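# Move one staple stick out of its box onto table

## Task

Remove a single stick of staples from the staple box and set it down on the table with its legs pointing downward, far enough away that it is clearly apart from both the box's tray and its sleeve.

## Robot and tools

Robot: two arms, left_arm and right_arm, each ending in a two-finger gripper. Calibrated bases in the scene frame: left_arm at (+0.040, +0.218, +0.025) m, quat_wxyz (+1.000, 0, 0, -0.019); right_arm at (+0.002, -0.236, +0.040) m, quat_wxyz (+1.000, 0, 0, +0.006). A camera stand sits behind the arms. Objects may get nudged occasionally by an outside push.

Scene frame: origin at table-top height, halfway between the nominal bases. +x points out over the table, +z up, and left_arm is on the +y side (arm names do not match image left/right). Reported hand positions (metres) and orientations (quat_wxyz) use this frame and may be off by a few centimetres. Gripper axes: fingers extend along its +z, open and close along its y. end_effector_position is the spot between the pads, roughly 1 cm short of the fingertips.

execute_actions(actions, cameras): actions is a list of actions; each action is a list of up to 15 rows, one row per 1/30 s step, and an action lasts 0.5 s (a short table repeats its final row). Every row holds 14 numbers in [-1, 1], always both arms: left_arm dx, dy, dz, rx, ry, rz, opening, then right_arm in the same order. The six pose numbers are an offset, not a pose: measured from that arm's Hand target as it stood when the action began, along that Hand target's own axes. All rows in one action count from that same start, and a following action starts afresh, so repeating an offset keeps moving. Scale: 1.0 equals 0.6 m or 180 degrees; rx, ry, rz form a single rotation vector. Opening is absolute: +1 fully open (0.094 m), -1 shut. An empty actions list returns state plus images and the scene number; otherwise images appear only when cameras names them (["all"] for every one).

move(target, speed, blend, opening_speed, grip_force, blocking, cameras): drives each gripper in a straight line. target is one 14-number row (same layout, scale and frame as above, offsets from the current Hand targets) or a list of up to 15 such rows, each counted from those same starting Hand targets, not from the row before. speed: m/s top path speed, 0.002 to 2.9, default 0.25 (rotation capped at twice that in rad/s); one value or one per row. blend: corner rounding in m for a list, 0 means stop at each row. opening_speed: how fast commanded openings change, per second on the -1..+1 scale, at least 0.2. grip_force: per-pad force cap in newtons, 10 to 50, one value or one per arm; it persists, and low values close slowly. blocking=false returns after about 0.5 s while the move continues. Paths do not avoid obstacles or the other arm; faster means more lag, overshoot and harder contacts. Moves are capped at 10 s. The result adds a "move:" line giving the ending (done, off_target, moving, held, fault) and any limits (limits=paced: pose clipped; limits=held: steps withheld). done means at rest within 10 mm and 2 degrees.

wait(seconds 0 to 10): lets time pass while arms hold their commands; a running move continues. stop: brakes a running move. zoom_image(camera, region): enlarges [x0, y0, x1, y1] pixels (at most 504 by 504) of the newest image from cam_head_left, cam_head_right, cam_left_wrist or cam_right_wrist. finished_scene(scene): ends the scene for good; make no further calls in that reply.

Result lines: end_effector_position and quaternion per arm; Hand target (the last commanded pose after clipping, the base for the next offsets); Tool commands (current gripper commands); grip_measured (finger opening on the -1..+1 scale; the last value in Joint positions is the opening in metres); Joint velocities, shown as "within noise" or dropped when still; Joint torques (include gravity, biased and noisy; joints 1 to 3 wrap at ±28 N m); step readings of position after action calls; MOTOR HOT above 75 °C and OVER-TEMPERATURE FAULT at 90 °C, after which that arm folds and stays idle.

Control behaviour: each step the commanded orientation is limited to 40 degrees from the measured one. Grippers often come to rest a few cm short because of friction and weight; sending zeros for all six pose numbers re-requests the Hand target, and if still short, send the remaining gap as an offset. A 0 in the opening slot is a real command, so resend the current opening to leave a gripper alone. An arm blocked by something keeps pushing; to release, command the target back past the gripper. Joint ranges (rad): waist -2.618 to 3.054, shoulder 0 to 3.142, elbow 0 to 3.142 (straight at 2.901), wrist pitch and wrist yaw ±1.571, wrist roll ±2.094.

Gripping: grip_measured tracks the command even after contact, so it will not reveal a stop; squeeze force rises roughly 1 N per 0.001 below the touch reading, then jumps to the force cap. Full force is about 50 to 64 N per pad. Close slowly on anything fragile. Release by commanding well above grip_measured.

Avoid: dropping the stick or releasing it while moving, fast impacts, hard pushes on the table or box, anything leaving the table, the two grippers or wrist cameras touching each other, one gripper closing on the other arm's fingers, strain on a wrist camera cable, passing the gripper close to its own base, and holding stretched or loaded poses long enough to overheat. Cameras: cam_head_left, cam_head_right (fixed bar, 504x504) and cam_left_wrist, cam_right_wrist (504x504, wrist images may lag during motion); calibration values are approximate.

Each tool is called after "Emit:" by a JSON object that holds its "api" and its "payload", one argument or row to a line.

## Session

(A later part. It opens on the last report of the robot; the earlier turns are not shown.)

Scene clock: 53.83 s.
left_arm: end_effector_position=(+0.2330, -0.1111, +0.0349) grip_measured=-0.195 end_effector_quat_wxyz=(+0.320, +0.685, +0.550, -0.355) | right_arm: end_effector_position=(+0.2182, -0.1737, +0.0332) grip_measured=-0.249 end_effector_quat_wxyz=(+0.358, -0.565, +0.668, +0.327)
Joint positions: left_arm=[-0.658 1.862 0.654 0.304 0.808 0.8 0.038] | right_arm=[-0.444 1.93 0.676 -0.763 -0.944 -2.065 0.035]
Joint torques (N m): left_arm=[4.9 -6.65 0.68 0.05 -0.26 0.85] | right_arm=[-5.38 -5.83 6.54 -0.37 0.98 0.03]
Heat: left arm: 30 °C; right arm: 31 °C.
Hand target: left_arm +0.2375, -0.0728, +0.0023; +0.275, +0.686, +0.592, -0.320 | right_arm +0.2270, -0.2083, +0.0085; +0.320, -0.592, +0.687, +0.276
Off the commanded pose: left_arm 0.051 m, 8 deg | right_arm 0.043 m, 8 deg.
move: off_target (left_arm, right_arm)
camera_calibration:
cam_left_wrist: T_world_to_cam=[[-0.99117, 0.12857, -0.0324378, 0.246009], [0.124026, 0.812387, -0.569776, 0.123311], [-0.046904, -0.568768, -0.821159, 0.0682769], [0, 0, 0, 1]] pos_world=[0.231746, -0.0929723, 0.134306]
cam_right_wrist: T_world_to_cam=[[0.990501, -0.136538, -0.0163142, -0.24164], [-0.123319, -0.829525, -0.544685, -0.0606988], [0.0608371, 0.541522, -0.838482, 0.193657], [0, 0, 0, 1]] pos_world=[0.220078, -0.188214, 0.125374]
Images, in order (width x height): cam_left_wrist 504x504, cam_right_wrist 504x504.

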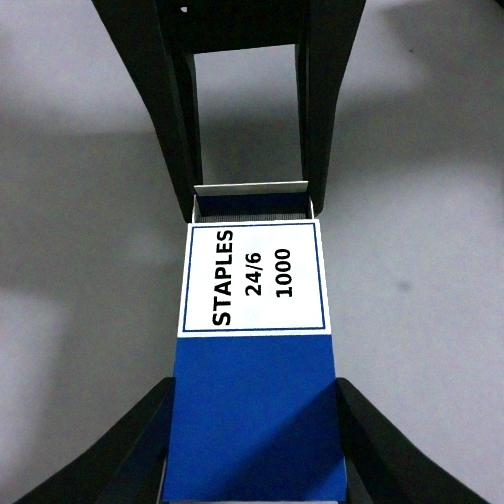

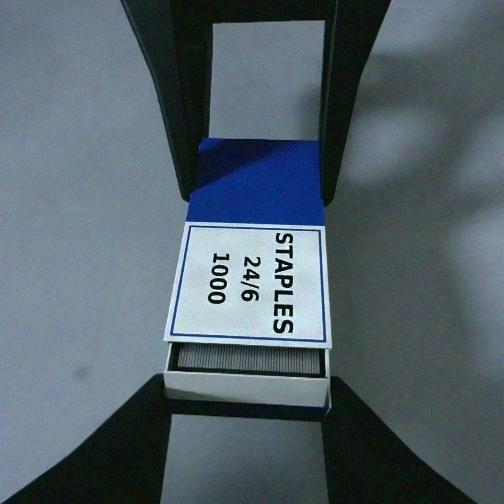

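Emit:
{"api": "move", "payload": {
  "target": [-0.0278,0.0017,0.0203,0,0,0,-0.45,-0.015,0.0007,0.014,0,0,0,-0.45],
  "speed": 0.08
}}

Emit:
{"api": "move", "payload": {
  "target": [0,0,0,0,0,0,-0.45,0,0,0,0,0,0,-0.45],
  "speed": 0.05,
  "grip_force": [12, 40],
  "cameras": ["cam_left_wrist","cam_right_wrist"]
}}

Scene clock: 55.87 s.
left_arm: end_effector_position=(+0.2341, -0.1122, +0.0323) grip_measured=-0.195 end_effector_quat_wxyz=(+0.314, +0.685, +0.559, -0.347) | right_arm: end_effector_position=(+0.2199, -0.1738, +0.0297) grip_measured=-0.249 end_effector_quat_wxyz=(+0.351, -0.567, +0.672, +0.323)
Joint positions: left_arm=[-0.669 1.862 0.662 0.287 0.779 0.789 0.038] | right_arm=[-0.432 1.93 0.676 -0.738 -0.932 -2.036 0.035]
Joint torques (N m): left_arm=[1.69 -6.11 3.04 0.26 -0.29 0.37] | right_arm=[-2.3 -7.3 4.52 -0.1 0.69 0.25]
Heat: left arm: 30 °C; right arm: 31 °C.
Hand target: left_arm +0.2355, -0.0928, +0.0072; +0.275, +0.686, +0.592, -0.320 | right_arm +0.2284, -0.1961, +0.0100; +0.320, -0.591, +0.687, +0.276
Off the commanded pose: left_arm 0.032 m, 7 deg | right_arm 0.031 m, 7 deg.
move: off_target (left_arm, right_arm)

Scene clock: 56.37 s.
left_arm: end_effector_position=(+0.2342, -0.1122, +0.0322) grip_measured=-0.180 end_effector_quat_wxyz=(+0.313, +0.685, +0.559, -0.346) | right_arm: end_effector_position=(+0.2199, -0.1738, +0.0296) grip_measured=-0.249 end_effector_quat_wxyz=(+0.351, -0.566, +0.672, +0.324)
Joint positions: left_arm=[-0.669 1.862 0.663 0.287 0.778 0.789 0.039] | right_arm=[-0.432 1.93 0.676 -0.737 -0.931 -2.034 0.035]
Joint torques (N m): left_arm=[1.68 -6.09 3.07 0.25 -0.29 0.37] | right_arm=[-2.3 -7.28 4.53 -0.1 0.69 0.26]
Heat: left arm: 30 °C; right arm: 31 °C.
Hand target: left_arm +0.2355, -0.0928, +0.0072; +0.275, +0.686, +0.592, -0.320 | right_arm +0.2284, -0.1961, +0.0100; +0.320, -0.592, +0.687, +0.276
Off the commanded pose: left_arm 0.032 m, 7 deg | right_arm 0.031 m, 7 deg.
grip_force (N): 12, 40
move: off_target (left_arm, right_arm)
camera_calibration:
cam_left_wrist: T_world_to_cam=[[-0.992825, 0.115937, -0.0292767, 0.24601], [0.112872, 0.827816, -0.549527, 0.126218], [-0.0394746, -0.548889, -0.834963, 0.0664556], [0, 0, 0, 1]] pos_world=[0.232622, -0.0965303, 0.132051]
cam_right_wrist: T_world_to_cam=[[0.990389, -0.136587, -0.021767, -0.243257], [-0.127351, -0.839151, -0.528778, -0.0638269], [0.0539587, 0.526468, -0.848481, 0.189717], [0, 0, 0, 1]] pos_world=[0.222554, -0.186666, 0.121926]
Images, in order (width x height): cam_left_wrist 504x504, cam_right_wrist 504x504.

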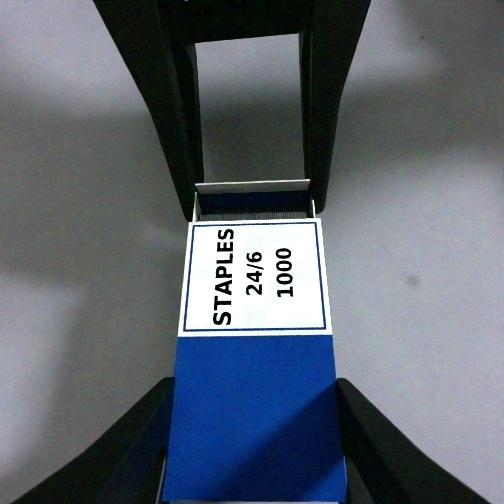

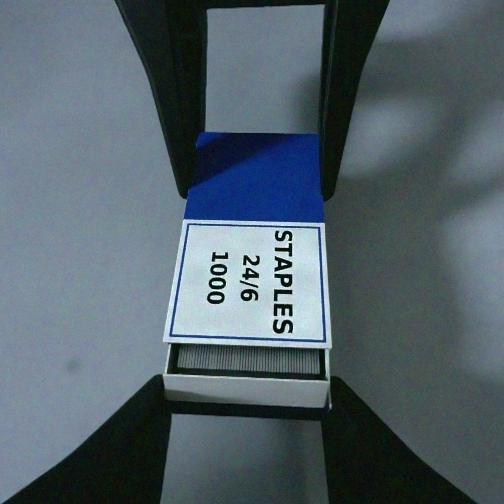

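Emit:
{"api": "move", "payload": {
  "target": [0.0278,-0.0017,-0.0203,0,0,0,-0.45,0.0225,-0.0007,-0.014,0,0,0,-0.45],
  "speed": 0.05,
  "cameras": ["cam_left_wrist","cam_right_wrist"]
}}

Scene clock: 58.13 s.
left_arm: end_effector_position=(+0.2390, -0.0903, +0.0196) grip_measured=-0.180 end_effector_quat_wxyz=(+0.304, +0.692, +0.566, -0.330) | right_arm: end_effector_position=(+0.2175, -0.1924, +0.0189) grip_measured=-0.249 end_effector_quat_wxyz=(+0.333, -0.576, +0.680, +0.307)
Joint positions: left_arm=[-0.613 1.862 0.639 0.233 0.774 0.876 0.039] | right_arm=[-0.489 1.958 0.698 -0.754 -0.861 -2.088 0.035]
Joint torques (N m): left_arm=[2.11 -6.06 2.39 0.47 0.14 0.18] | right_arm=[-2.45 -5.81 5.09 -0.4 0.22 0]
Heat: left arm: 30 °C; right arm: 31 °C.
Hand target: left_arm +0.2376, -0.0728, +0.0023; +0.275, +0.686, +0.592, -0.320 | right_arm +0.2266, -0.2111, +0.0051; +0.320, -0.592, +0.687, +0.276
Off the commanded pose: left_arm 0.025 m, 5 deg | right_arm 0.025 m, 4 deg.
joint sent to its limit (right arm) — joint 6 (wrist roll), lower limit. The joint targets still meet the commanded pose.
grip_force (N): 12, 40
move: off_target (left_arm, right_arm)
camera_calibration:
cam_left_wrist: T_world_to_cam=[[-0.993226, 0.110086, -0.0371799, 0.247608], [0.113479, 0.850216, -0.514058, 0.10185], [-0.02498, -0.514795, -0.856949, 0.0682203], [0, 0, 0, 1]] pos_world=[0.236077, -0.0787331, 0.120024]
cam_right_wrist: T_world_to_cam=[[0.990635, -0.135266, -0.0185971, -0.243489], [-0.127383, -0.866559, -0.482544, -0.0915506], [0.0491562, 0.480394, -0.875674, 0.183301], [0, 0, 0, 1]] pos_world=[0.220536, -0.200327, 0.111807]
Images, in order (width x height): cam_left_wrist 504x504, cam_right_wrist 504x504.

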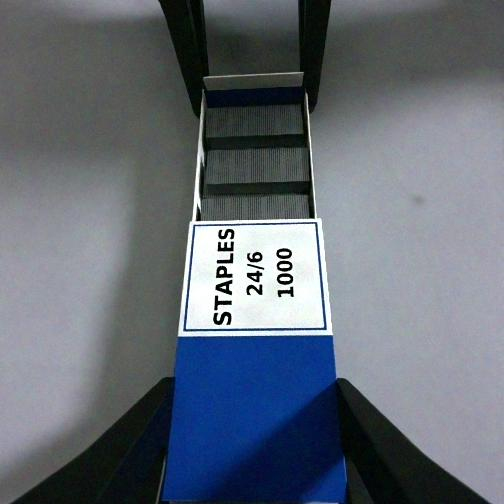

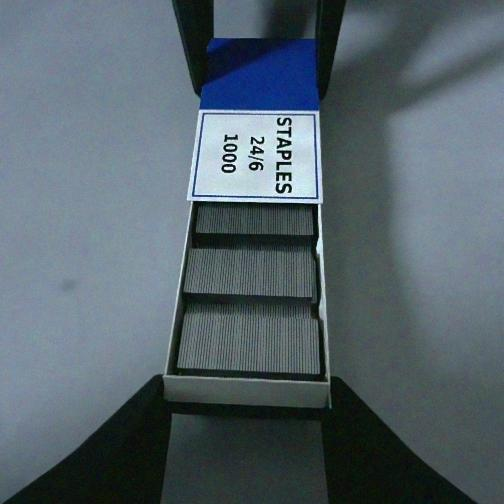

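Emit:
{"api": "zoom_image", "payload": {
  "camera": "cam_right_wrist",
  "region": [140, 180, 350, 420]
}}

Emit:
{"api": "zoom_image", "payload": {
  "camera": "cam_left_wrist",
  "region": [170, 60, 340, 230]
}}

Scaled by 2.100 from the camera's 504x504 image, which has a finer 720x720 frame.

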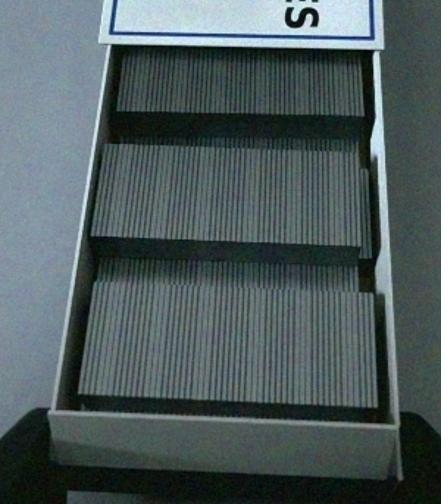

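Scaled by 2.965 from the camera's 504x504 image, which has a finer 720x720 frame.

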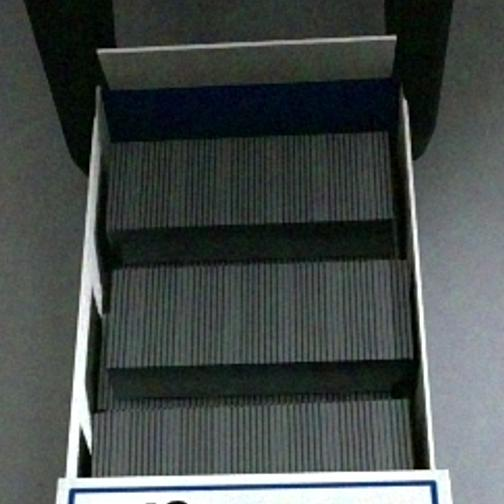

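Emit:
{"api": "move", "payload": {
  "target": [-0.0247,-0.0033,0.0177,0,0,0,-0.45,-0.0275,0.0183,0.0112,0,0,0,-0.45],
  "speed": 0.04,
  "cameras": ["cam_left_wrist","cam_right_wrist"]
}}

Scene clock: 61.70 s.
left_arm: end_effector_position=(+0.2364, -0.0916, +0.0161) grip_measured=-0.180 end_effector_quat_wxyz=(+0.295, +0.689, +0.577, -0.324) | right_arm: end_effector_position=(+0.2170, -0.1913, +0.0186) grip_measured=-0.249 end_effector_quat_wxyz=(+0.326, -0.582, +0.685, +0.294)
Joint positions: left_arm=[-0.632 1.862 0.639 0.228 0.746 0.848 0.039] | right_arm=[-0.473 1.919 0.674 -0.718 -0.844 -2.047 0.035]
Joint torques (N m): left_arm=[-0.9 -6.01 3.9 0.76 0.09 -0.22] | right_arm=[0.58 -8.4 1.48 -0.26 -0.11 0.18]
Heat: left arm: 30 °C; right arm: 31 °C.
Hand target: left_arm +0.2329, -0.0900, +0.0068; +0.275, +0.686, +0.592, -0.320 | right_arm +0.2181, -0.1939, +0.0134; +0.320, -0.592, +0.687, +0.276
Off the commanded pose: left_arm 0.010 m, 3 deg | right_arm 0.006 m, 2 deg.
grip_force (N): 12, 40
move: off_target (left_arm)
camera_calibration:
cam_left_wrist: T_world_to_cam=[[-0.995044, 0.0967398, -0.0230096, 0.244099], [0.095443, 0.864207, -0.494001, 0.10667], [-0.0279046, -0.493749, -0.869157, 0.0672489], [0, 0, 0, 1]] pos_world=[0.234585, -0.0825947, 0.116761]
cam_right_wrist: T_world_to_cam=[[0.990534, -0.137017, -0.00826838, -0.24333], [-0.125744, -0.881581, -0.454977, -0.0945115], [0.0550503, 0.45171, -0.890465, 0.17593], [0, 0, 0, 1]] pos_world=[0.219457, -0.196129, 0.111647]
Images, in order (width x height): cam_left_wrist 504x504, cam_right_wrist 504x504.

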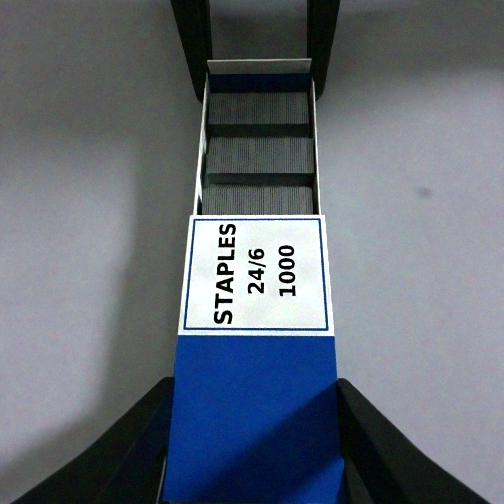

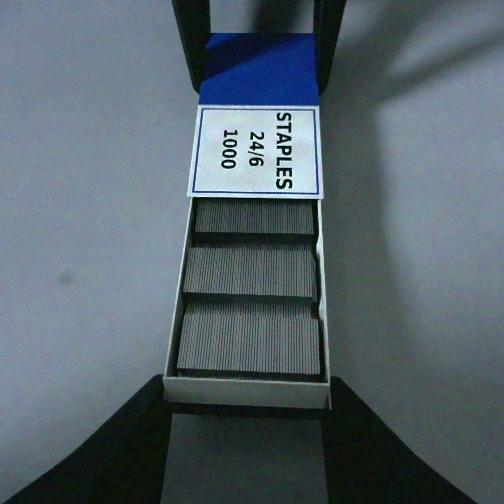

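Emit:
{"api": "move", "payload": {
  "target": [0,0,0,0,0,0,-0.45,0.015,-0.0008,-0.0048,0,0,0,-0.45],
  "speed": 0.04,
  "cameras": ["cam_left_wrist","cam_right_wrist"]
}}

Scene clock: 63.03 s.
left_arm: end_effector_position=(+0.2374, -0.0926, +0.0161) grip_measured=-0.180 end_effector_quat_wxyz=(+0.297, +0.689, +0.578, -0.321) | right_arm: end_effector_position=(+0.2171, -0.1945, +0.0183) grip_measured=-0.249 end_effector_quat_wxyz=(+0.330, -0.584, +0.683, +0.288)
Joint positions: left_arm=[-0.635 1.862 0.639 0.236 0.737 0.842 0.039] | right_arm=[-0.487 1.919 0.674 -0.719 -0.841 -2.067 0.035]
Joint torques (N m): left_arm=[-0.59 -6.02 3.9 0.71 0.19 -0.16] | right_arm=[-1.22 -5.63 2.8 -0.41 -0.02 -0.03]
Heat: left arm: 30 °C; right arm: 31 °C.
Hand target: left_arm +0.2330, -0.0900, +0.0068; +0.275, +0.686, +0.592, -0.320 | right_arm +0.2173, -0.2019, +0.0083; +0.320, -0.592, +0.687, +0.276
Off the commanded pose: left_arm 0.011 m, 3 deg | right_arm 0.012 m, 2 deg.
grip_force (N): 12, 40
move: off_target (left_arm, right_arm)
camera_calibration:
cam_left_wrist: T_world_to_cam=[[-0.995317, 0.0922418, -0.0289142, 0.244966], [0.0944984, 0.865433, -0.492032, 0.10777], [-0.0203627, -0.49246, -0.870097, 0.0651148], [0, 0, 0, 1]] pos_world=[0.234961, -0.0837977, 0.116766]
cam_right_wrist: T_world_to_cam=[[0.990502, -0.137366, 0.00599654, -0.244224], [-0.119782, -0.883479, -0.452898, -0.0991368], [0.0675108, 0.447878, -0.891542, 0.173729], [0, 0, 0, 1]] pos_world=[0.218301, -0.198943, 0.111452]
Images, in order (width x height): cam_left_wrist 504x504, cam_right_wrist 504x504.

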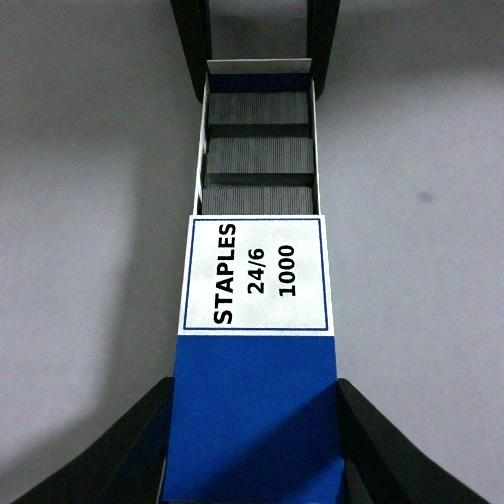

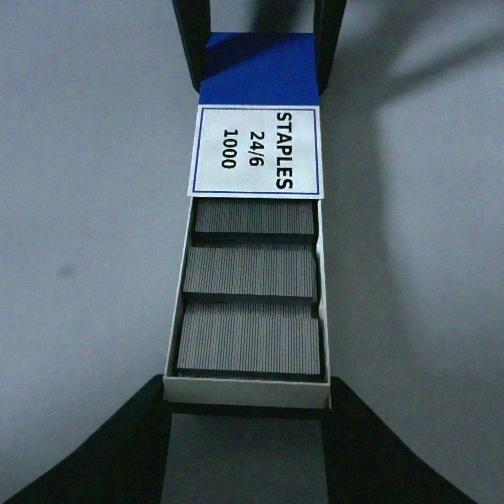

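Emit:
{"api": "move", "payload": {
  "target": [
    [0,0,0,0,0,0,-0.45,0,0,0,0,0,0,0.1],
    [0,0,0,0,0,0,-0.45,0,0,-0.0667,0,0,0,0.1]
  ],
  "speed": 0.08,
  "opening_speed": 0.6,
  "cameras": ["cam_left_wrist","cam_right_wrist"]
}}

Scene clock: 67.67 s.
left_arm: end_effector_position=(+0.2372, -0.0930, +0.0161) grip_measured=-0.180 end_effector_quat_wxyz=(+0.296, +0.688, +0.580, -0.322) | right_arm: end_effector_position=(+0.2071, -0.2288, +0.0271) grip_measured=+0.098 end_effector_quat_wxyz=(+0.287, -0.574, +0.719, +0.266)
Joint positions: left_arm=[-0.637 1.862 0.639 0.237 0.736 0.835 0.039] | right_arm=[-0.595 1.845 0.712 -0.848 -0.713 -2.084 0.052]
Joint torques (N m): left_arm=[-0.5 -6.02 3.9 0.7 0.19 -0.08] | right_arm=[-0.32 -8.39 4.72 -0.98 -0.37 -0.04]
Heat: left arm: 30 °C; right arm: 30 °C.
Hand target: left_arm +0.2330, -0.0900, +0.0068; +0.275, +0.686, +0.592, -0.320 | right_arm +0.2129, -0.2322, +0.0341; +0.320, -0.591, +0.687, +0.276
Off the commanded pose: left_arm 0.011 m, 3 deg | right_arm 0.010 m, 6 deg.
joint sent to its limit (right arm) — joint 6 (wrist roll), lower limit. The joint targets are off in orientation, not in position.
grip_force (N): 12, 40
move: off_target (left_arm, right_arm)
camera_calibration:
cam_left_wrist: T_world_to_cam=[[-0.995709, 0.0891527, -0.0248024, 0.244463], [0.0897895, 0.86594, -0.492022, 0.109304], [-0.0223877, -0.492137, -0.87023, 0.0655252], [0, 0, 0, 1]] pos_world=[0.235067, -0.0841981, 0.116865]
cam_right_wrist: T_world_to_cam=[[0.982012, -0.184676, -0.0393363, -0.24689], [-0.18641, -0.915038, -0.35771, -0.122693], [0.0300662, 0.358608, -0.933004, 0.186092], [0, 0, 0, 1]] pos_world=[0.213983, -0.224598, 0.120024]
Images, in order (width x height): cam_left_wrist 504x504, cam_right_wrist 504x504.

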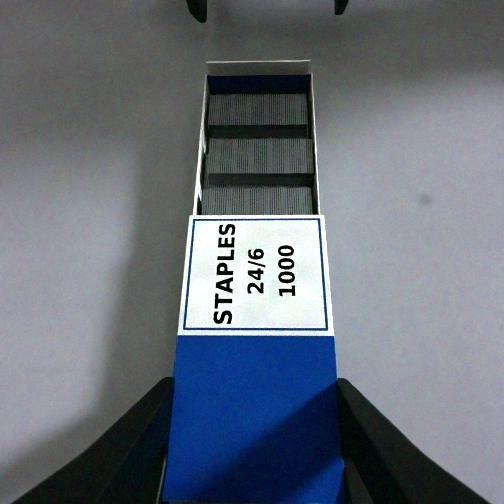

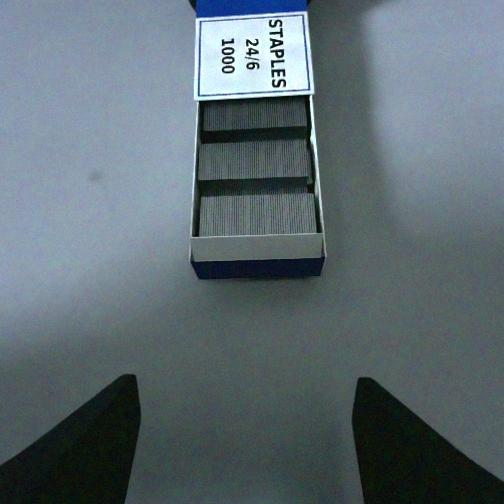

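Emit:
{"api": "move", "payload": {
  "target": [
    [0,0,0,0,0,0,0.1,-0.1277,0,-0.1072,0,0,0,0.1],
    [0,0,-0.1333,0,0,0,0.1,-0.1277,0,-0.1072,0,0,0,0.1],
    [0,0,-0.1333,0,0,0,0.1,-0.1953,0,0.01,0.2181,0.2161,0.4675,-0.4]
  ],
  "speed": [0.1,0.1,0.2],
  "opening_speed": 1,
  "grip_force": 50,
  "cameras": ["cam_left_wrist","cam_right_wrist","cam_head_right"]
}}

Scene clock: 78.40 s.
left_arm: end_effector_position=(+0.2368, -0.0257, +0.0442) grip_measured=+0.097 end_effector_quat_wxyz=(+0.257, +0.686, +0.603, -0.316) | right_arm: end_effector_position=(+0.2187, -0.1549, +0.1152) grip_measured=-0.398 end_effector_quat_wxyz=(-0.005, +0.078, +0.997, +0.003)
Joint positions: left_arm=[-0.438 1.653 0.646 -0.237 0.789 1.087 0.052] | right_arm=[0.336 1.446 0.986 -1.118 -0.009 0.504 0.028]
Joint torques (N m): left_arm=[0.61 -8.02 5.61 0.5 0.75 0.09] | right_arm=[0.55 -4.59 8.58 -0.08 0.11 0.09]
Heat: left arm: 30 °C; right arm: 31 °C.
Hand target: left_arm +0.2421, -0.0294, +0.0582; +0.275, +0.686, +0.592, -0.320 | right_arm +0.2247, -0.1531, +0.1200; +0.000, +0.078, +0.997, +0.000
Off the commanded pose: left_arm 0.015 m, 2 deg | right_arm 0.008 m, 1 deg.
move: off_target (left_arm)
camera_calibration:
cam_left_wrist: T_world_to_cam=[[-0.996557, 0.0758036, 0.0335757, 0.236021], [0.0540073, 0.900827, -0.430806, 0.0714165], [-0.0629025, -0.427509, -0.90182, 0.135744], [0, 0, 0, 1]] pos_world=[0.23989, -0.0241933, 0.145259]
cam_right_wrist: T_world_to_cam=[[-0.135273, -0.990787, -0.00649403, -0.125523], [-0.893433, 0.119143, 0.433108, 0.202353], [-0.428344, 0.06439, -0.901319, 0.292446], [0, 0, 0, 1]] pos_world=[0.289076, -0.167307, 0.175132]
Images, in order (width x height): cam_head_right 504x504, cam_left_wrist 504x504, cam_right_wrist 504x504.

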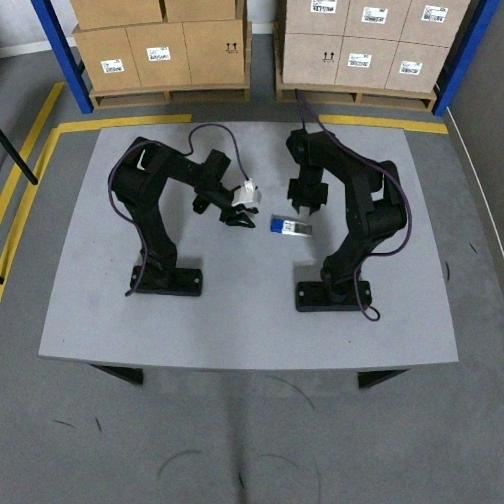

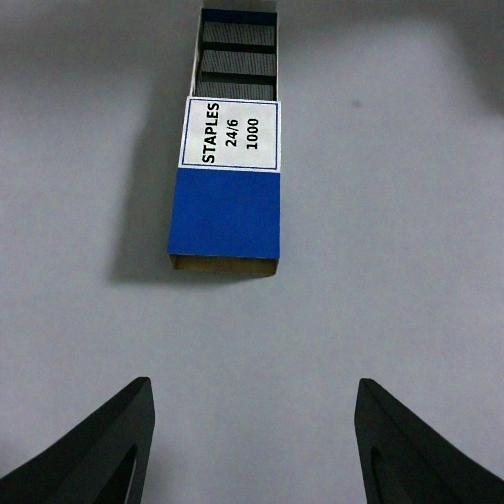

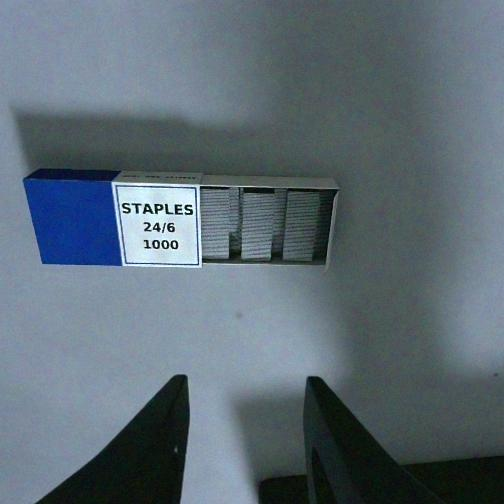

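Emit:
{"api": "move", "payload": {
  "target": [0,0,0,0,0,0,0.1,-0.008,-0.003,0.13,0,0,0,-0.62],
  "speed": 0.1,
  "cameras": ["cam_left_wrist","cam_right_wrist"]
}}

Scene clock: 81.13 s.
left_arm: end_effector_position=(+0.2368, -0.0257, +0.0442) grip_measured=+0.097 end_effector_quat_wxyz=(+0.257, +0.686, +0.603, -0.316) | right_arm: end_effector_position=(+0.2309, -0.1516, +0.0486) grip_measured=-0.618 end_effector_quat_wxyz=(+0.003, +0.078, +0.997, +0.006)
Joint positions: left_arm=[-0.438 1.653 0.646 -0.237 0.789 1.087 0.052] | right_arm=[0.331 1.576 0.824 -0.807 -0.009 0.5 0.018]
Joint torques (N m): left_arm=[0.62 -8.02 5.61 0.5 0.75 0.09] | right_arm=[-0.57 -5.34 3.96 0.26 0.11 -0.04]
Heat: left arm: 30 °C; right arm: 31 °C.
Hand target: left_arm +0.2421, -0.0294, +0.0582; +0.275, +0.686, +0.592, -0.320 | right_arm +0.2291, -0.1557, +0.0419; +0.000, +0.078, +0.997, +0.000
Off the commanded pose: left_arm 0.015 m, 2 deg | right_arm 0.008 m, 1 deg.
move: off_target (left_arm)
camera_calibration:
cam_left_wrist: T_world_to_cam=[[-0.996557, 0.0758036, 0.0335757, 0.236021], [0.0540073, 0.900827, -0.430806, 0.0714165], [-0.0629025, -0.427509, -0.90182, 0.135744], [0, 0, 0, 1]] pos_world=[0.23989, -0.0241933, 0.145259]
cam_right_wrist: T_world_to_cam=[[-0.135511, -0.990662, -0.0149999, -0.120518], [-0.900731, 0.116875, 0.418359, 0.243749], [-0.412699, 0.0702029, -0.908158, 0.235079], [0, 0, 0, 1]] pos_world=[0.300238, -0.164384, 0.109706]
Images, in order (width x height): cam_left_wrist 504x504, cam_right_wrist 504x504.

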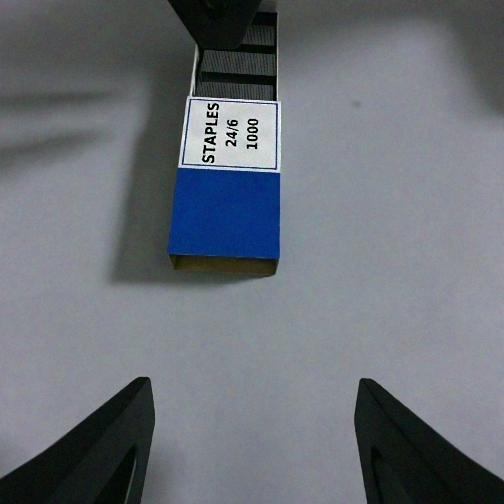

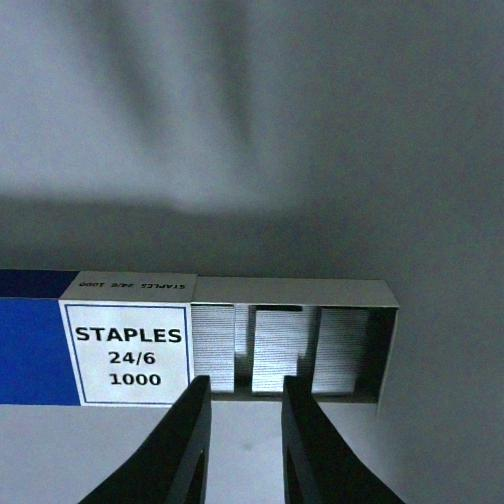

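Emit:
{"api": "move", "payload": {
  "target": [0,0,0,0,0,0,0.1,0.0063,-0.0128,0.0217,0,0,0,-0.62],
  "speed": 0.05,
  "cameras": ["cam_left_wrist","cam_right_wrist"]
}}

Emit:
{"api": "zoom_image", "payload": {
  "camera": "cam_right_wrist",
  "region": [170, 280, 370, 480]
}}

Scene clock: 83.27 s.
left_arm: end_effector_position=(+0.2368, -0.0257, +0.0442) grip_measured=+0.097 end_effector_quat_wxyz=(+0.257, +0.686, +0.603, -0.316) | right_arm: end_effector_position=(+0.2274, -0.1583, +0.0369) grip_measured=-0.618 end_effector_quat_wxyz=(+0.006, +0.078, +0.997, +0.008)
Joint positions: left_arm=[-0.438 1.653 0.646 -0.237 0.789 1.087 0.052] | right_arm=[0.31 1.576 0.769 -0.747 -0.009 0.479 0.018]
Joint torques (N m): left_arm=[0.61 -8.02 5.61 0.5 0.75 0.09] | right_arm=[-0.54 -4.81 3.74 0.3 0.11 -0.03]
Heat: left arm: 30 °C; right arm: 31 °C.
Hand target: left_arm +0.2421, -0.0294, +0.0582; +0.275, +0.686, +0.592, -0.320 | right_arm +0.2242, -0.1627, +0.0289; +0.000, +0.078, +0.997, +0.000
Off the commanded pose: left_arm 0.015 m, 2 deg | right_arm 0.010 m, 1 deg.
move: off_target (left_arm)
camera_calibration:
cam_left_wrist: T_world_to_cam=[[-0.996557, 0.0758036, 0.0335757, 0.236021], [0.0540073, 0.900827, -0.430806, 0.0714165], [-0.0629025, -0.427509, -0.90182, 0.135744], [0, 0, 0, 1]] pos_world=[0.23989, -0.0241933, 0.145259]
cam_right_wrist: T_world_to_cam=[[-0.135807, -0.990579, -0.0176053, -0.127586], [-0.903181, 0.116482, 0.413154, 0.246993], [-0.407211, 0.07201, -0.910491, 0.222507], [0, 0, 0, 1]] pos_world=[0.29636, -0.171177, 0.0982979]
Images, in order (width x height): cam_left_wrist 504x504, cam_right_wrist 504x504.

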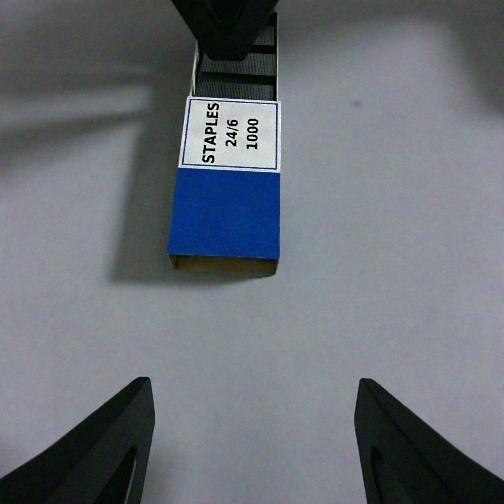

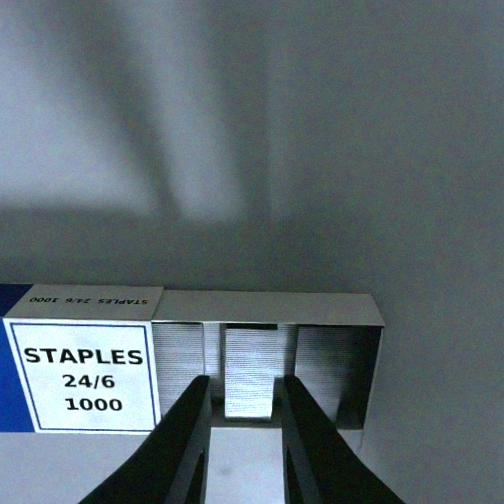

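Scaled by 2.520 from the camera's 504x504 image, which has a finer 720x720 frame.

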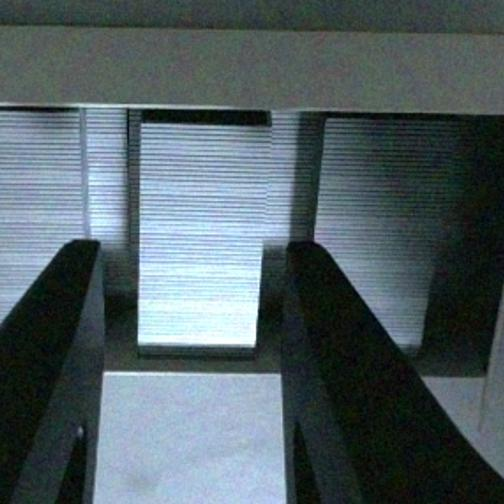

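Emit:
{"api": "move", "payload": {
  "target": [0,0,0,0,0,0,0.1,0,0,0.02,0,0,0,-0.62],
  "speed": 0.03,
  "cameras": ["cam_left_wrist","cam_right_wrist"]
}}

Emit:
{"api": "zoom_image", "payload": {
  "camera": "cam_right_wrist",
  "region": [170, 280, 370, 480]
}}

Scene clock: 85.53 s.
left_arm: end_effector_position=(+0.2368, -0.0257, +0.0442) grip_measured=+0.097 end_effector_quat_wxyz=(+0.257, +0.686, +0.603, -0.316) | right_arm: end_effector_position=(+0.2283, -0.1581, +0.0247) grip_measured=-0.618 end_effector_quat_wxyz=(+0.006, +0.078, +0.997, +0.007)
Joint positions: left_arm=[-0.438 1.653 0.646 -0.237 0.789 1.087 0.052] | right_arm=[0.31 1.611 0.746 -0.69 -0.009 0.479 0.018]
Joint torques (N m): left_arm=[0.62 -8.02 5.61 0.49 0.75 0.09] | right_arm=[-0.57 -5.14 3.37 0.33 0.1 -0.04]
Heat: left arm: 30 °C; right arm: 31 °C.
Hand target: left_arm +0.2421, -0.0294, +0.0582; +0.275, +0.686, +0.592, -0.320 | right_arm +0.2242, -0.1627, +0.0169; +0.000, +0.078, +0.997, +0.000
Off the commanded pose: left_arm 0.015 m, 2 deg | right_arm 0.010 m, 1 deg.
move: off_target (left_arm)
camera_calibration:
cam_left_wrist: T_world_to_cam=[[-0.996557, 0.0758036, 0.0335757, 0.236021], [0.0540073, 0.900827, -0.430806, 0.0714165], [-0.0629025, -0.427509, -0.90182, 0.135744], [0, 0, 0, 1]] pos_world=[0.23989, -0.0241933, 0.145259]
cam_right_wrist: T_world_to_cam=[[-0.135786, -0.990592, -0.0170405, -0.127538], [-0.903102, 0.116684, 0.413269, 0.252782], [-0.407393, 0.0715054, -0.910449, 0.211806], [0, 0, 0, 1]] pos_world=[0.297259, -0.170979, 0.0861984]
Images, in order (width x height): cam_left_wrist 504x504, cam_right_wrist 504x504.

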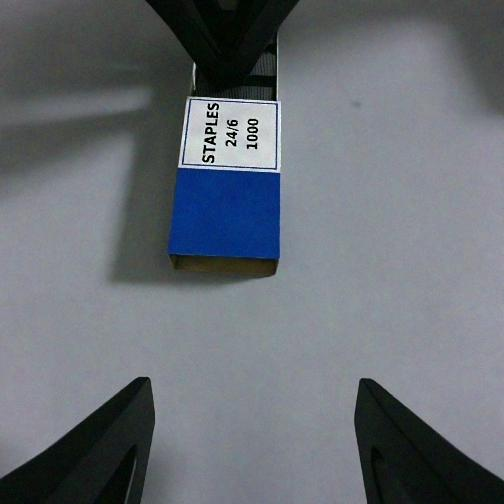

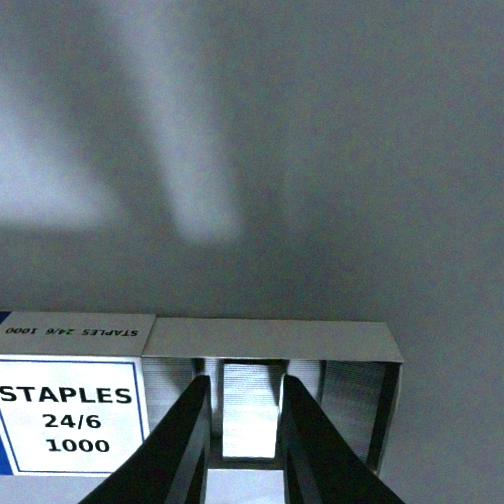

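Scaled by 2.520 from the camera's 504x504 image, which has a finer 720x720 frame.

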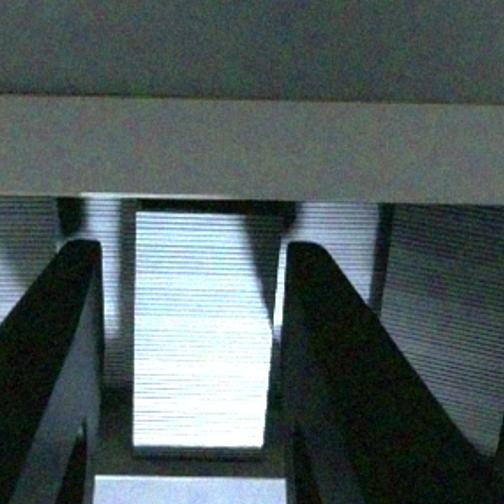

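Emit:
{"api": "move", "payload": {
  "target": [
    [0,0,0,0,0,0,0.1,0.0095,-0.0032,0,0,0,0,-0.62],
    [0,0,0,0,0,0,0.1,0.0095,-0.0032,0.0108,0,0,0,-0.62]
  ],
  "speed": 0.03,
  "cameras": ["cam_right_wrist"]
}}

Emit:
{"api": "zoom_image", "payload": {
  "camera": "cam_right_wrist",
  "region": [170, 300, 370, 500]
}}

Scene clock: 88.20 s.
left_arm: end_effector_position=(+0.2368, -0.0257, +0.0442) grip_measured=+0.097 end_effector_quat_wxyz=(+0.257, +0.686, +0.603, -0.316) | right_arm: end_effector_position=(+0.2203, -0.1607, +0.0196) grip_measured=-0.618 end_effector_quat_wxyz=(-0.003, +0.078, +0.997, +0.004)
Joint positions: left_arm=[-0.438 1.653 0.646 -0.237 0.789 1.087 0.052] | right_arm=[0.31 1.611 0.722 -0.684 -0.009 0.479 0.018]
Joint torques (N m): left_arm=[0.61 -8.02 5.6 0.5 0.74 0.09] | right_arm=[-0.21 -5.27 2.4 0.54 0.1 0]
Heat: left arm: 30 °C; right arm: 31 °C.
Hand target: left_arm +0.2421, -0.0294, +0.0582; +0.275, +0.686, +0.592, -0.320 | right_arm +0.2182, -0.1637, +0.0104; +0.000, +0.078, +0.997, +0.000
Off the commanded pose: left_arm 0.015 m, 2 deg | right_arm 0.010 m, 1 deg.
move: off_target (left_arm)
camera_calibration:
cam_right_wrist: T_world_to_cam=[[-0.136011, -0.990668, -0.00883328, -0.131479], [-0.895658, 0.119147, 0.428487, 0.246497], [-0.423436, 0.0661907, -0.903505, 0.206646], [0, 0, 0, 1]] pos_world=[0.290395, -0.1733, 0.0799238]
Images, in order (width x height): cam_right_wrist 504x504.

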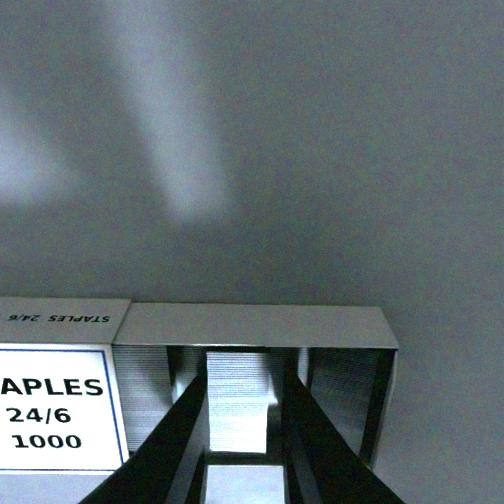

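Scaled by 2.520 from the camera's 504x504 image, which has a finer 720x720 frame.

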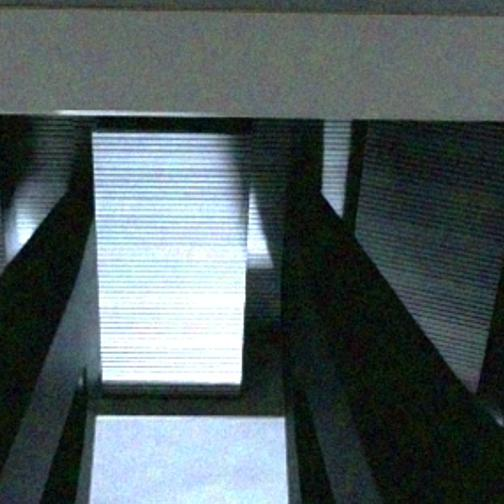

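Emit:
{"api": "move", "payload": {
  "target": [0,0,0,0,0,0,0.1,0,0,0,0,0,0,-0.85],
  "opening_speed": 0.3,
  "grip_force": [50, 25],
  "cameras": ["cam_right_wrist"]
}}

Emit:
{"api": "zoom_image", "payload": {
  "camera": "cam_right_wrist",
  "region": [170, 300, 370, 500]
}}

Scene clock: 90.90 s.
left_arm: end_effector_position=(+0.2368, -0.0257, +0.0442) grip_measured=+0.097 end_effector_quat_wxyz=(+0.257, +0.686, +0.603, -0.316) | right_arm: end_effector_position=(+0.2209, -0.1595, +0.0197) grip_measured=-0.718 end_effector_quat_wxyz=(-0.002, +0.078, +0.997, +0.007)
Joint positions: left_arm=[-0.438 1.653 0.646 -0.237 0.789 1.087 0.052] | right_arm=[0.31 1.611 0.722 -0.68 -0.014 0.479 0.013]
Joint torques (N m): left_arm=[0.62 -8.02 5.61 0.49 0.75 0.09] | right_arm=[-0.2 -5.27 2.4 0.5 0.16 0]
Heat: left arm: 30 °C; right arm: 31 °C.
Hand target: left_arm +0.2421, -0.0294, +0.0582; +0.275, +0.686, +0.592, -0.320 | right_arm +0.2182, -0.1638, +0.0104; +0.000, +0.078, +0.997, +0.000
Off the commanded pose: left_arm 0.015 m, 2 deg | right_arm 0.010 m, 1 deg.
grip_force (N): 50, 25
move: off_target (left_arm)
camera_calibration:
cam_right_wrist: T_world_to_cam=[[-0.135985, -0.990594, -0.0152486, -0.129991], [-0.896457, 0.116481, 0.427548, 0.246558], [-0.42175, 0.0718098, -0.903864, 0.20735], [0, 0, 0, 1]] pos_world=[0.290802, -0.172377, 0.0800183]
Images, in order (width x height): cam_right_wrist 504x504.

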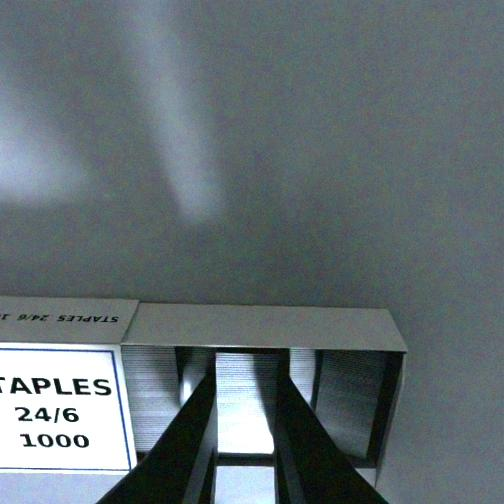

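Scaled by 2.520 from the camera's 504x504 image, which has a finer 720x720 frame.

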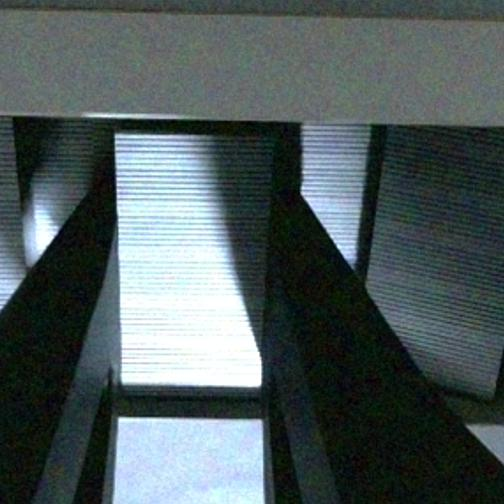

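Emit:
{"api": "move", "payload": {
  "target": [0,0,0,0,0,0,0.1,0,0,-0.12,0,0,0,-0.85],
  "speed": 0.06,
  "cameras": ["cam_right_wrist","cam_left_wrist"]
}}

Emit:
{"api": "zoom_image", "payload": {
  "camera": "cam_right_wrist",
  "region": [100, 200, 400, 500]
}}

Scene clock: 93.43 s.
left_arm: end_effector_position=(+0.2368, -0.0257, +0.0442) grip_measured=+0.097 end_effector_quat_wxyz=(+0.257, +0.686, +0.603, -0.316) | right_arm: end_effector_position=(+0.2093, -0.1643, +0.0717) grip_measured=-0.718 end_effector_quat_wxyz=(-0.020, +0.078, +0.997, -0.003)
Joint positions: left_arm=[-0.438 1.653 0.646 -0.237 0.789 1.087 0.052] | right_arm=[0.31 1.485 0.838 -0.963 -0.009 0.479 0.013]
Joint torques (N m): left_arm=[0.62 -8.02 5.61 0.5 0.75 0.09] | right_arm=[-0.2 -7.41 7.84 -0.15 0.11 0]
Heat: left arm: 30 °C; right arm: 31 °C.
Hand target: left_arm +0.2421, -0.0294, +0.0582; +0.275, +0.686, +0.592, -0.320 | right_arm +0.2183, -0.1637, +0.0824; +0.000, +0.078, +0.997, +0.000
Off the commanded pose: left_arm 0.015 m, 2 deg | right_arm 0.014 m, 2 deg.
grip_force (N): 50, 25
move: off_target (left_arm, right_arm)
camera_calibration:
cam_left_wrist: T_world_to_cam=[[-0.996557, 0.0758036, 0.0335757, 0.236021], [0.0540073, 0.900827, -0.430806, 0.0714165], [-0.0629025, -0.427509, -0.90182, 0.135744], [0, 0, 0, 1]] pos_world=[0.23989, -0.0241933, 0.145259]
cam_right_wrist: T_world_to_cam=[[-0.136119, -0.990667, 0.00704236, -0.137208], [-0.88016, 0.124192, 0.458143, 0.210128], [-0.454742, 0.0561638, -0.88885, 0.253113], [0, 0, 0, 1]] pos_world=[0.281371, -0.176239, 0.129677]
Images, in order (width x height): cam_left_wrist 504x504, cam_right_wrist 504x504.

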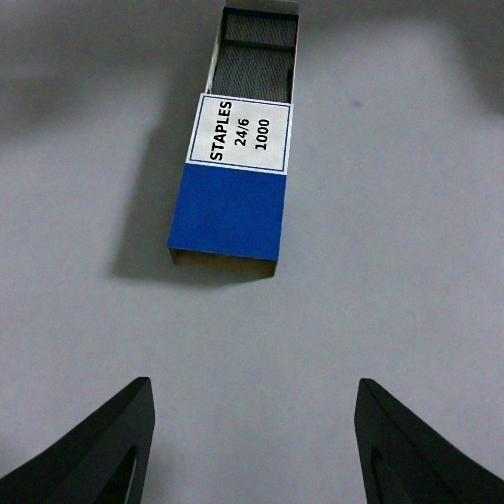

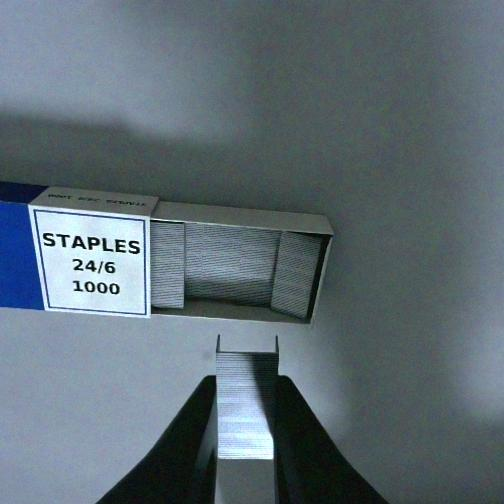

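Scaled by 1.680 from the camera's 504x504 image, which has a finer 720x720 frame.

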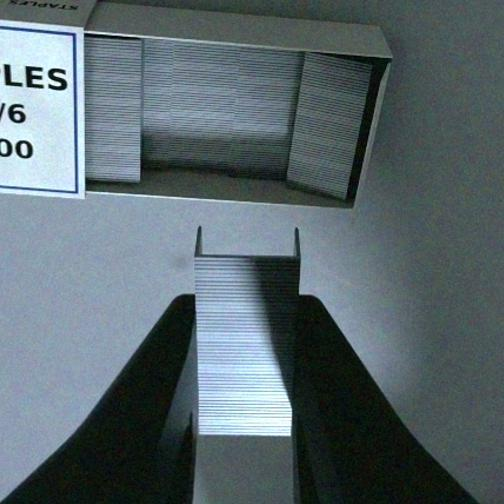

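Emit:
{"api": "move", "payload": {
  "target": [
    [0,0,0,0,0,0,0.1,-0.1855,-0.1057,0,0,0,0,-0.85],
    [0,0,0,0,0,0,0.1,-0.1855,-0.1057,0.075,0,0,0,-0.85]
  ],
  "speed": 0.12,
  "blend": [0.02,0],
  "cameras": ["cam_right_wrist","cam_head_right"]
}}

Scene clock: 96.70 s.
left_arm: end_effector_position=(+0.2368, -0.0257, +0.0442) grip_measured=+0.097 end_effector_quat_wxyz=(+0.257, +0.686, +0.603, -0.316) | right_arm: end_effector_position=(+0.3214, -0.2416, +0.0464) grip_measured=-0.718 end_effector_quat_wxyz=(+0.007, +0.079, +0.997, +0.002)
Joint positions: left_arm=[-0.438 1.653 0.646 -0.237 0.789 1.087 0.052] | right_arm=[-0.034 1.847 1.129 -0.839 -0.004 0.136 0.013]
Joint torques (N m): left_arm=[0.62 -8.02 5.61 0.5 0.75 0.09] | right_arm=[-0.42 -7.9 4.12 0.27 0.05 -0.04]
Heat: left arm: 30 °C; right arm: 31 °C.
Hand target: left_arm +0.2421, -0.0294, +0.0582; +0.275, +0.686, +0.592, -0.320 | right_arm +0.3184, -0.2437, +0.0375; +0.000, +0.078, +0.997, +0.000
Off the commanded pose: left_arm 0.015 m, 2 deg | right_arm 0.010 m, 1 deg.
grip_force (N): 50, 25
move: off_target (left_arm)
camera_calibration:
cam_right_wrist: T_world_to_cam=[[-0.137438, -0.990484, -0.00727628, -0.197173], [-0.903335, 0.122326, 0.411122, 0.339207], [-0.40632, 0.0630769, -0.911551, 0.273043], [0, 0, 0, 1]] pos_world=[0.390262, -0.254013, 0.108002]
Images, in order (width x height): cam_head_right 504x504, cam_right_wrist 504x504.

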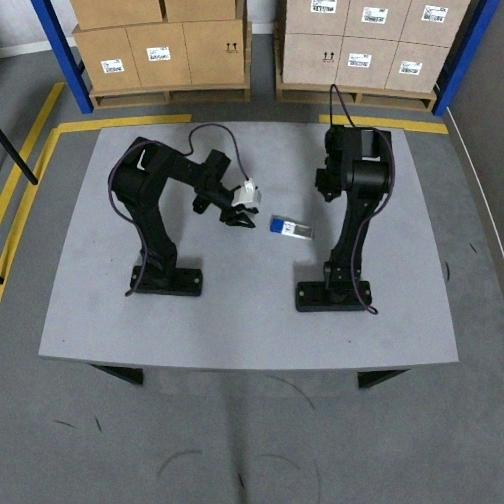

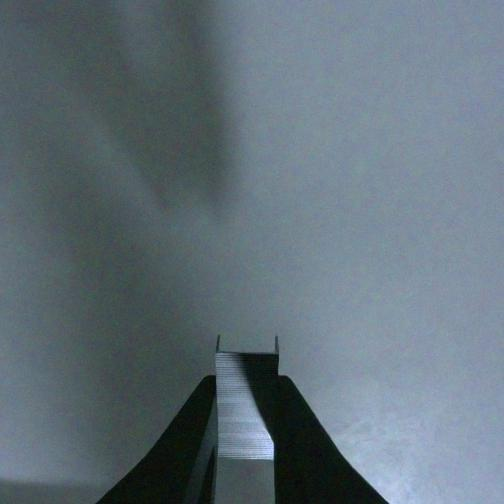

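Emit:
{"api": "move", "payload": {
  "target": [0,0,0,0,0,0,0.1,0,0,0.045,0,0,0,-0.85],
  "speed": 0.06
}}

Emit:
{"api": "move", "payload": {
  "target": [0,0,0,0,0,0,0.1,0,0,0.008,0,0,0,-0.85],
  "speed": 0.02,
  "cameras": ["cam_right_wrist"]
}}

Emit:
{"api": "zoom_image", "payload": {
  "camera": "cam_right_wrist",
  "region": [150, 300, 350, 500]
}}

Scene clock: 98.30 s.
left_arm: end_effector_position=(+0.2368, -0.0257, +0.0442) grip_measured=+0.097 end_effector_quat_wxyz=(+0.257, +0.686, +0.603, -0.316) | right_arm: end_effector_position=(+0.3227, -0.2416, +0.0201) grip_measured=-0.718 end_effector_quat_wxyz=(+0.008, +0.079, +0.997, +0.002)
Joint positions: left_arm=[-0.438 1.653 0.646 -0.237 0.789 1.087 0.052] | right_arm=[-0.034 1.9 1.081 -0.735 -0.004 0.136 0.013]
Joint torques (N m): left_arm=[0.61 -8.01 5.61 0.49 0.74 0.09] | right_arm=[-0.46 -7.92 3.78 0.31 0.06 -0.04]
Heat: left arm: 30 °C; right arm: 31 °C.
Hand target: left_arm +0.2421, -0.0294, +0.0582; +0.275, +0.686, +0.592, -0.320 | right_arm +0.3184, -0.2438, +0.0105; +0.000, +0.078, +0.997, +0.000
Off the commanded pose: left_arm 0.015 m, 2 deg | right_arm 0.011 m, 1 deg.
grip_force (N): 50, 25
move: off_target (left_arm, right_arm)

Scene clock: 99.13 s.
left_arm: end_effector_position=(+0.2368, -0.0257, +0.0442) grip_measured=+0.097 end_effector_quat_wxyz=(+0.257, +0.686, +0.603, -0.316) | right_arm: end_effector_position=(+0.3259, -0.2417, +0.0177) grip_measured=-0.718 end_effector_quat_wxyz=(+0.013, +0.079, +0.997, +0.003)
Joint positions: left_arm=[-0.438 1.653 0.646 -0.237 0.789 1.087 0.052] | right_arm=[-0.034 1.908 1.081 -0.717 -0.004 0.136 0.013]
Joint torques (N m): left_arm=[0.62 -8.03 5.61 0.49 0.74 0.09] | right_arm=[-0.42 -7.79 3.21 0.31 0.06 -0.05]
Heat: left arm: 30 °C; right arm: 31 °C.
Hand target: left_arm +0.2421, -0.0294, +0.0582; +0.275, +0.686, +0.592, -0.320 | right_arm +0.3184, -0.2438, +0.0057; +0.000, +0.078, +0.997, +0.000
Off the commanded pose: left_arm 0.015 m, 2 deg | right_arm 0.014 m, 2 deg.
grip_force (N): 50, 25
move: off_target (left_arm, right_arm)
camera_calibration:
cam_right_wrist: T_world_to_cam=[[-0.13731, -0.990491, -0.00863701, -0.196791], [-0.908285, 0.122425, 0.400037, 0.35698], [-0.395175, 0.0627738, -0.916458, 0.245175], [0, 0, 0, 1]] pos_world=[0.394106, -0.254014, 0.0801874]
Images, in order (width x height): cam_right_wrist 504x504.

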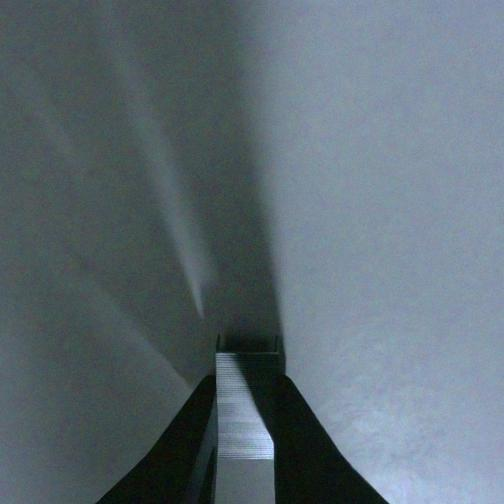

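Scaled by 2.520 from the camera's 504x504 image, which has a finer 720x720 frame.

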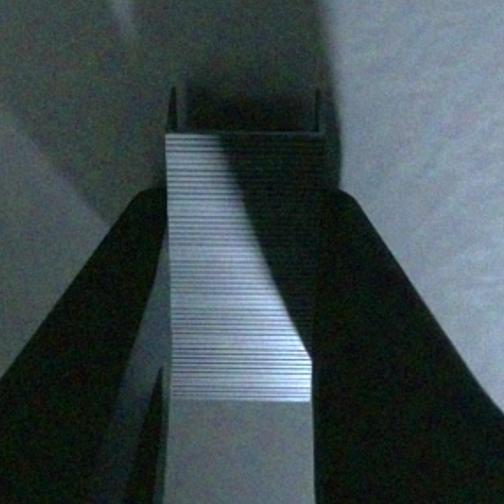

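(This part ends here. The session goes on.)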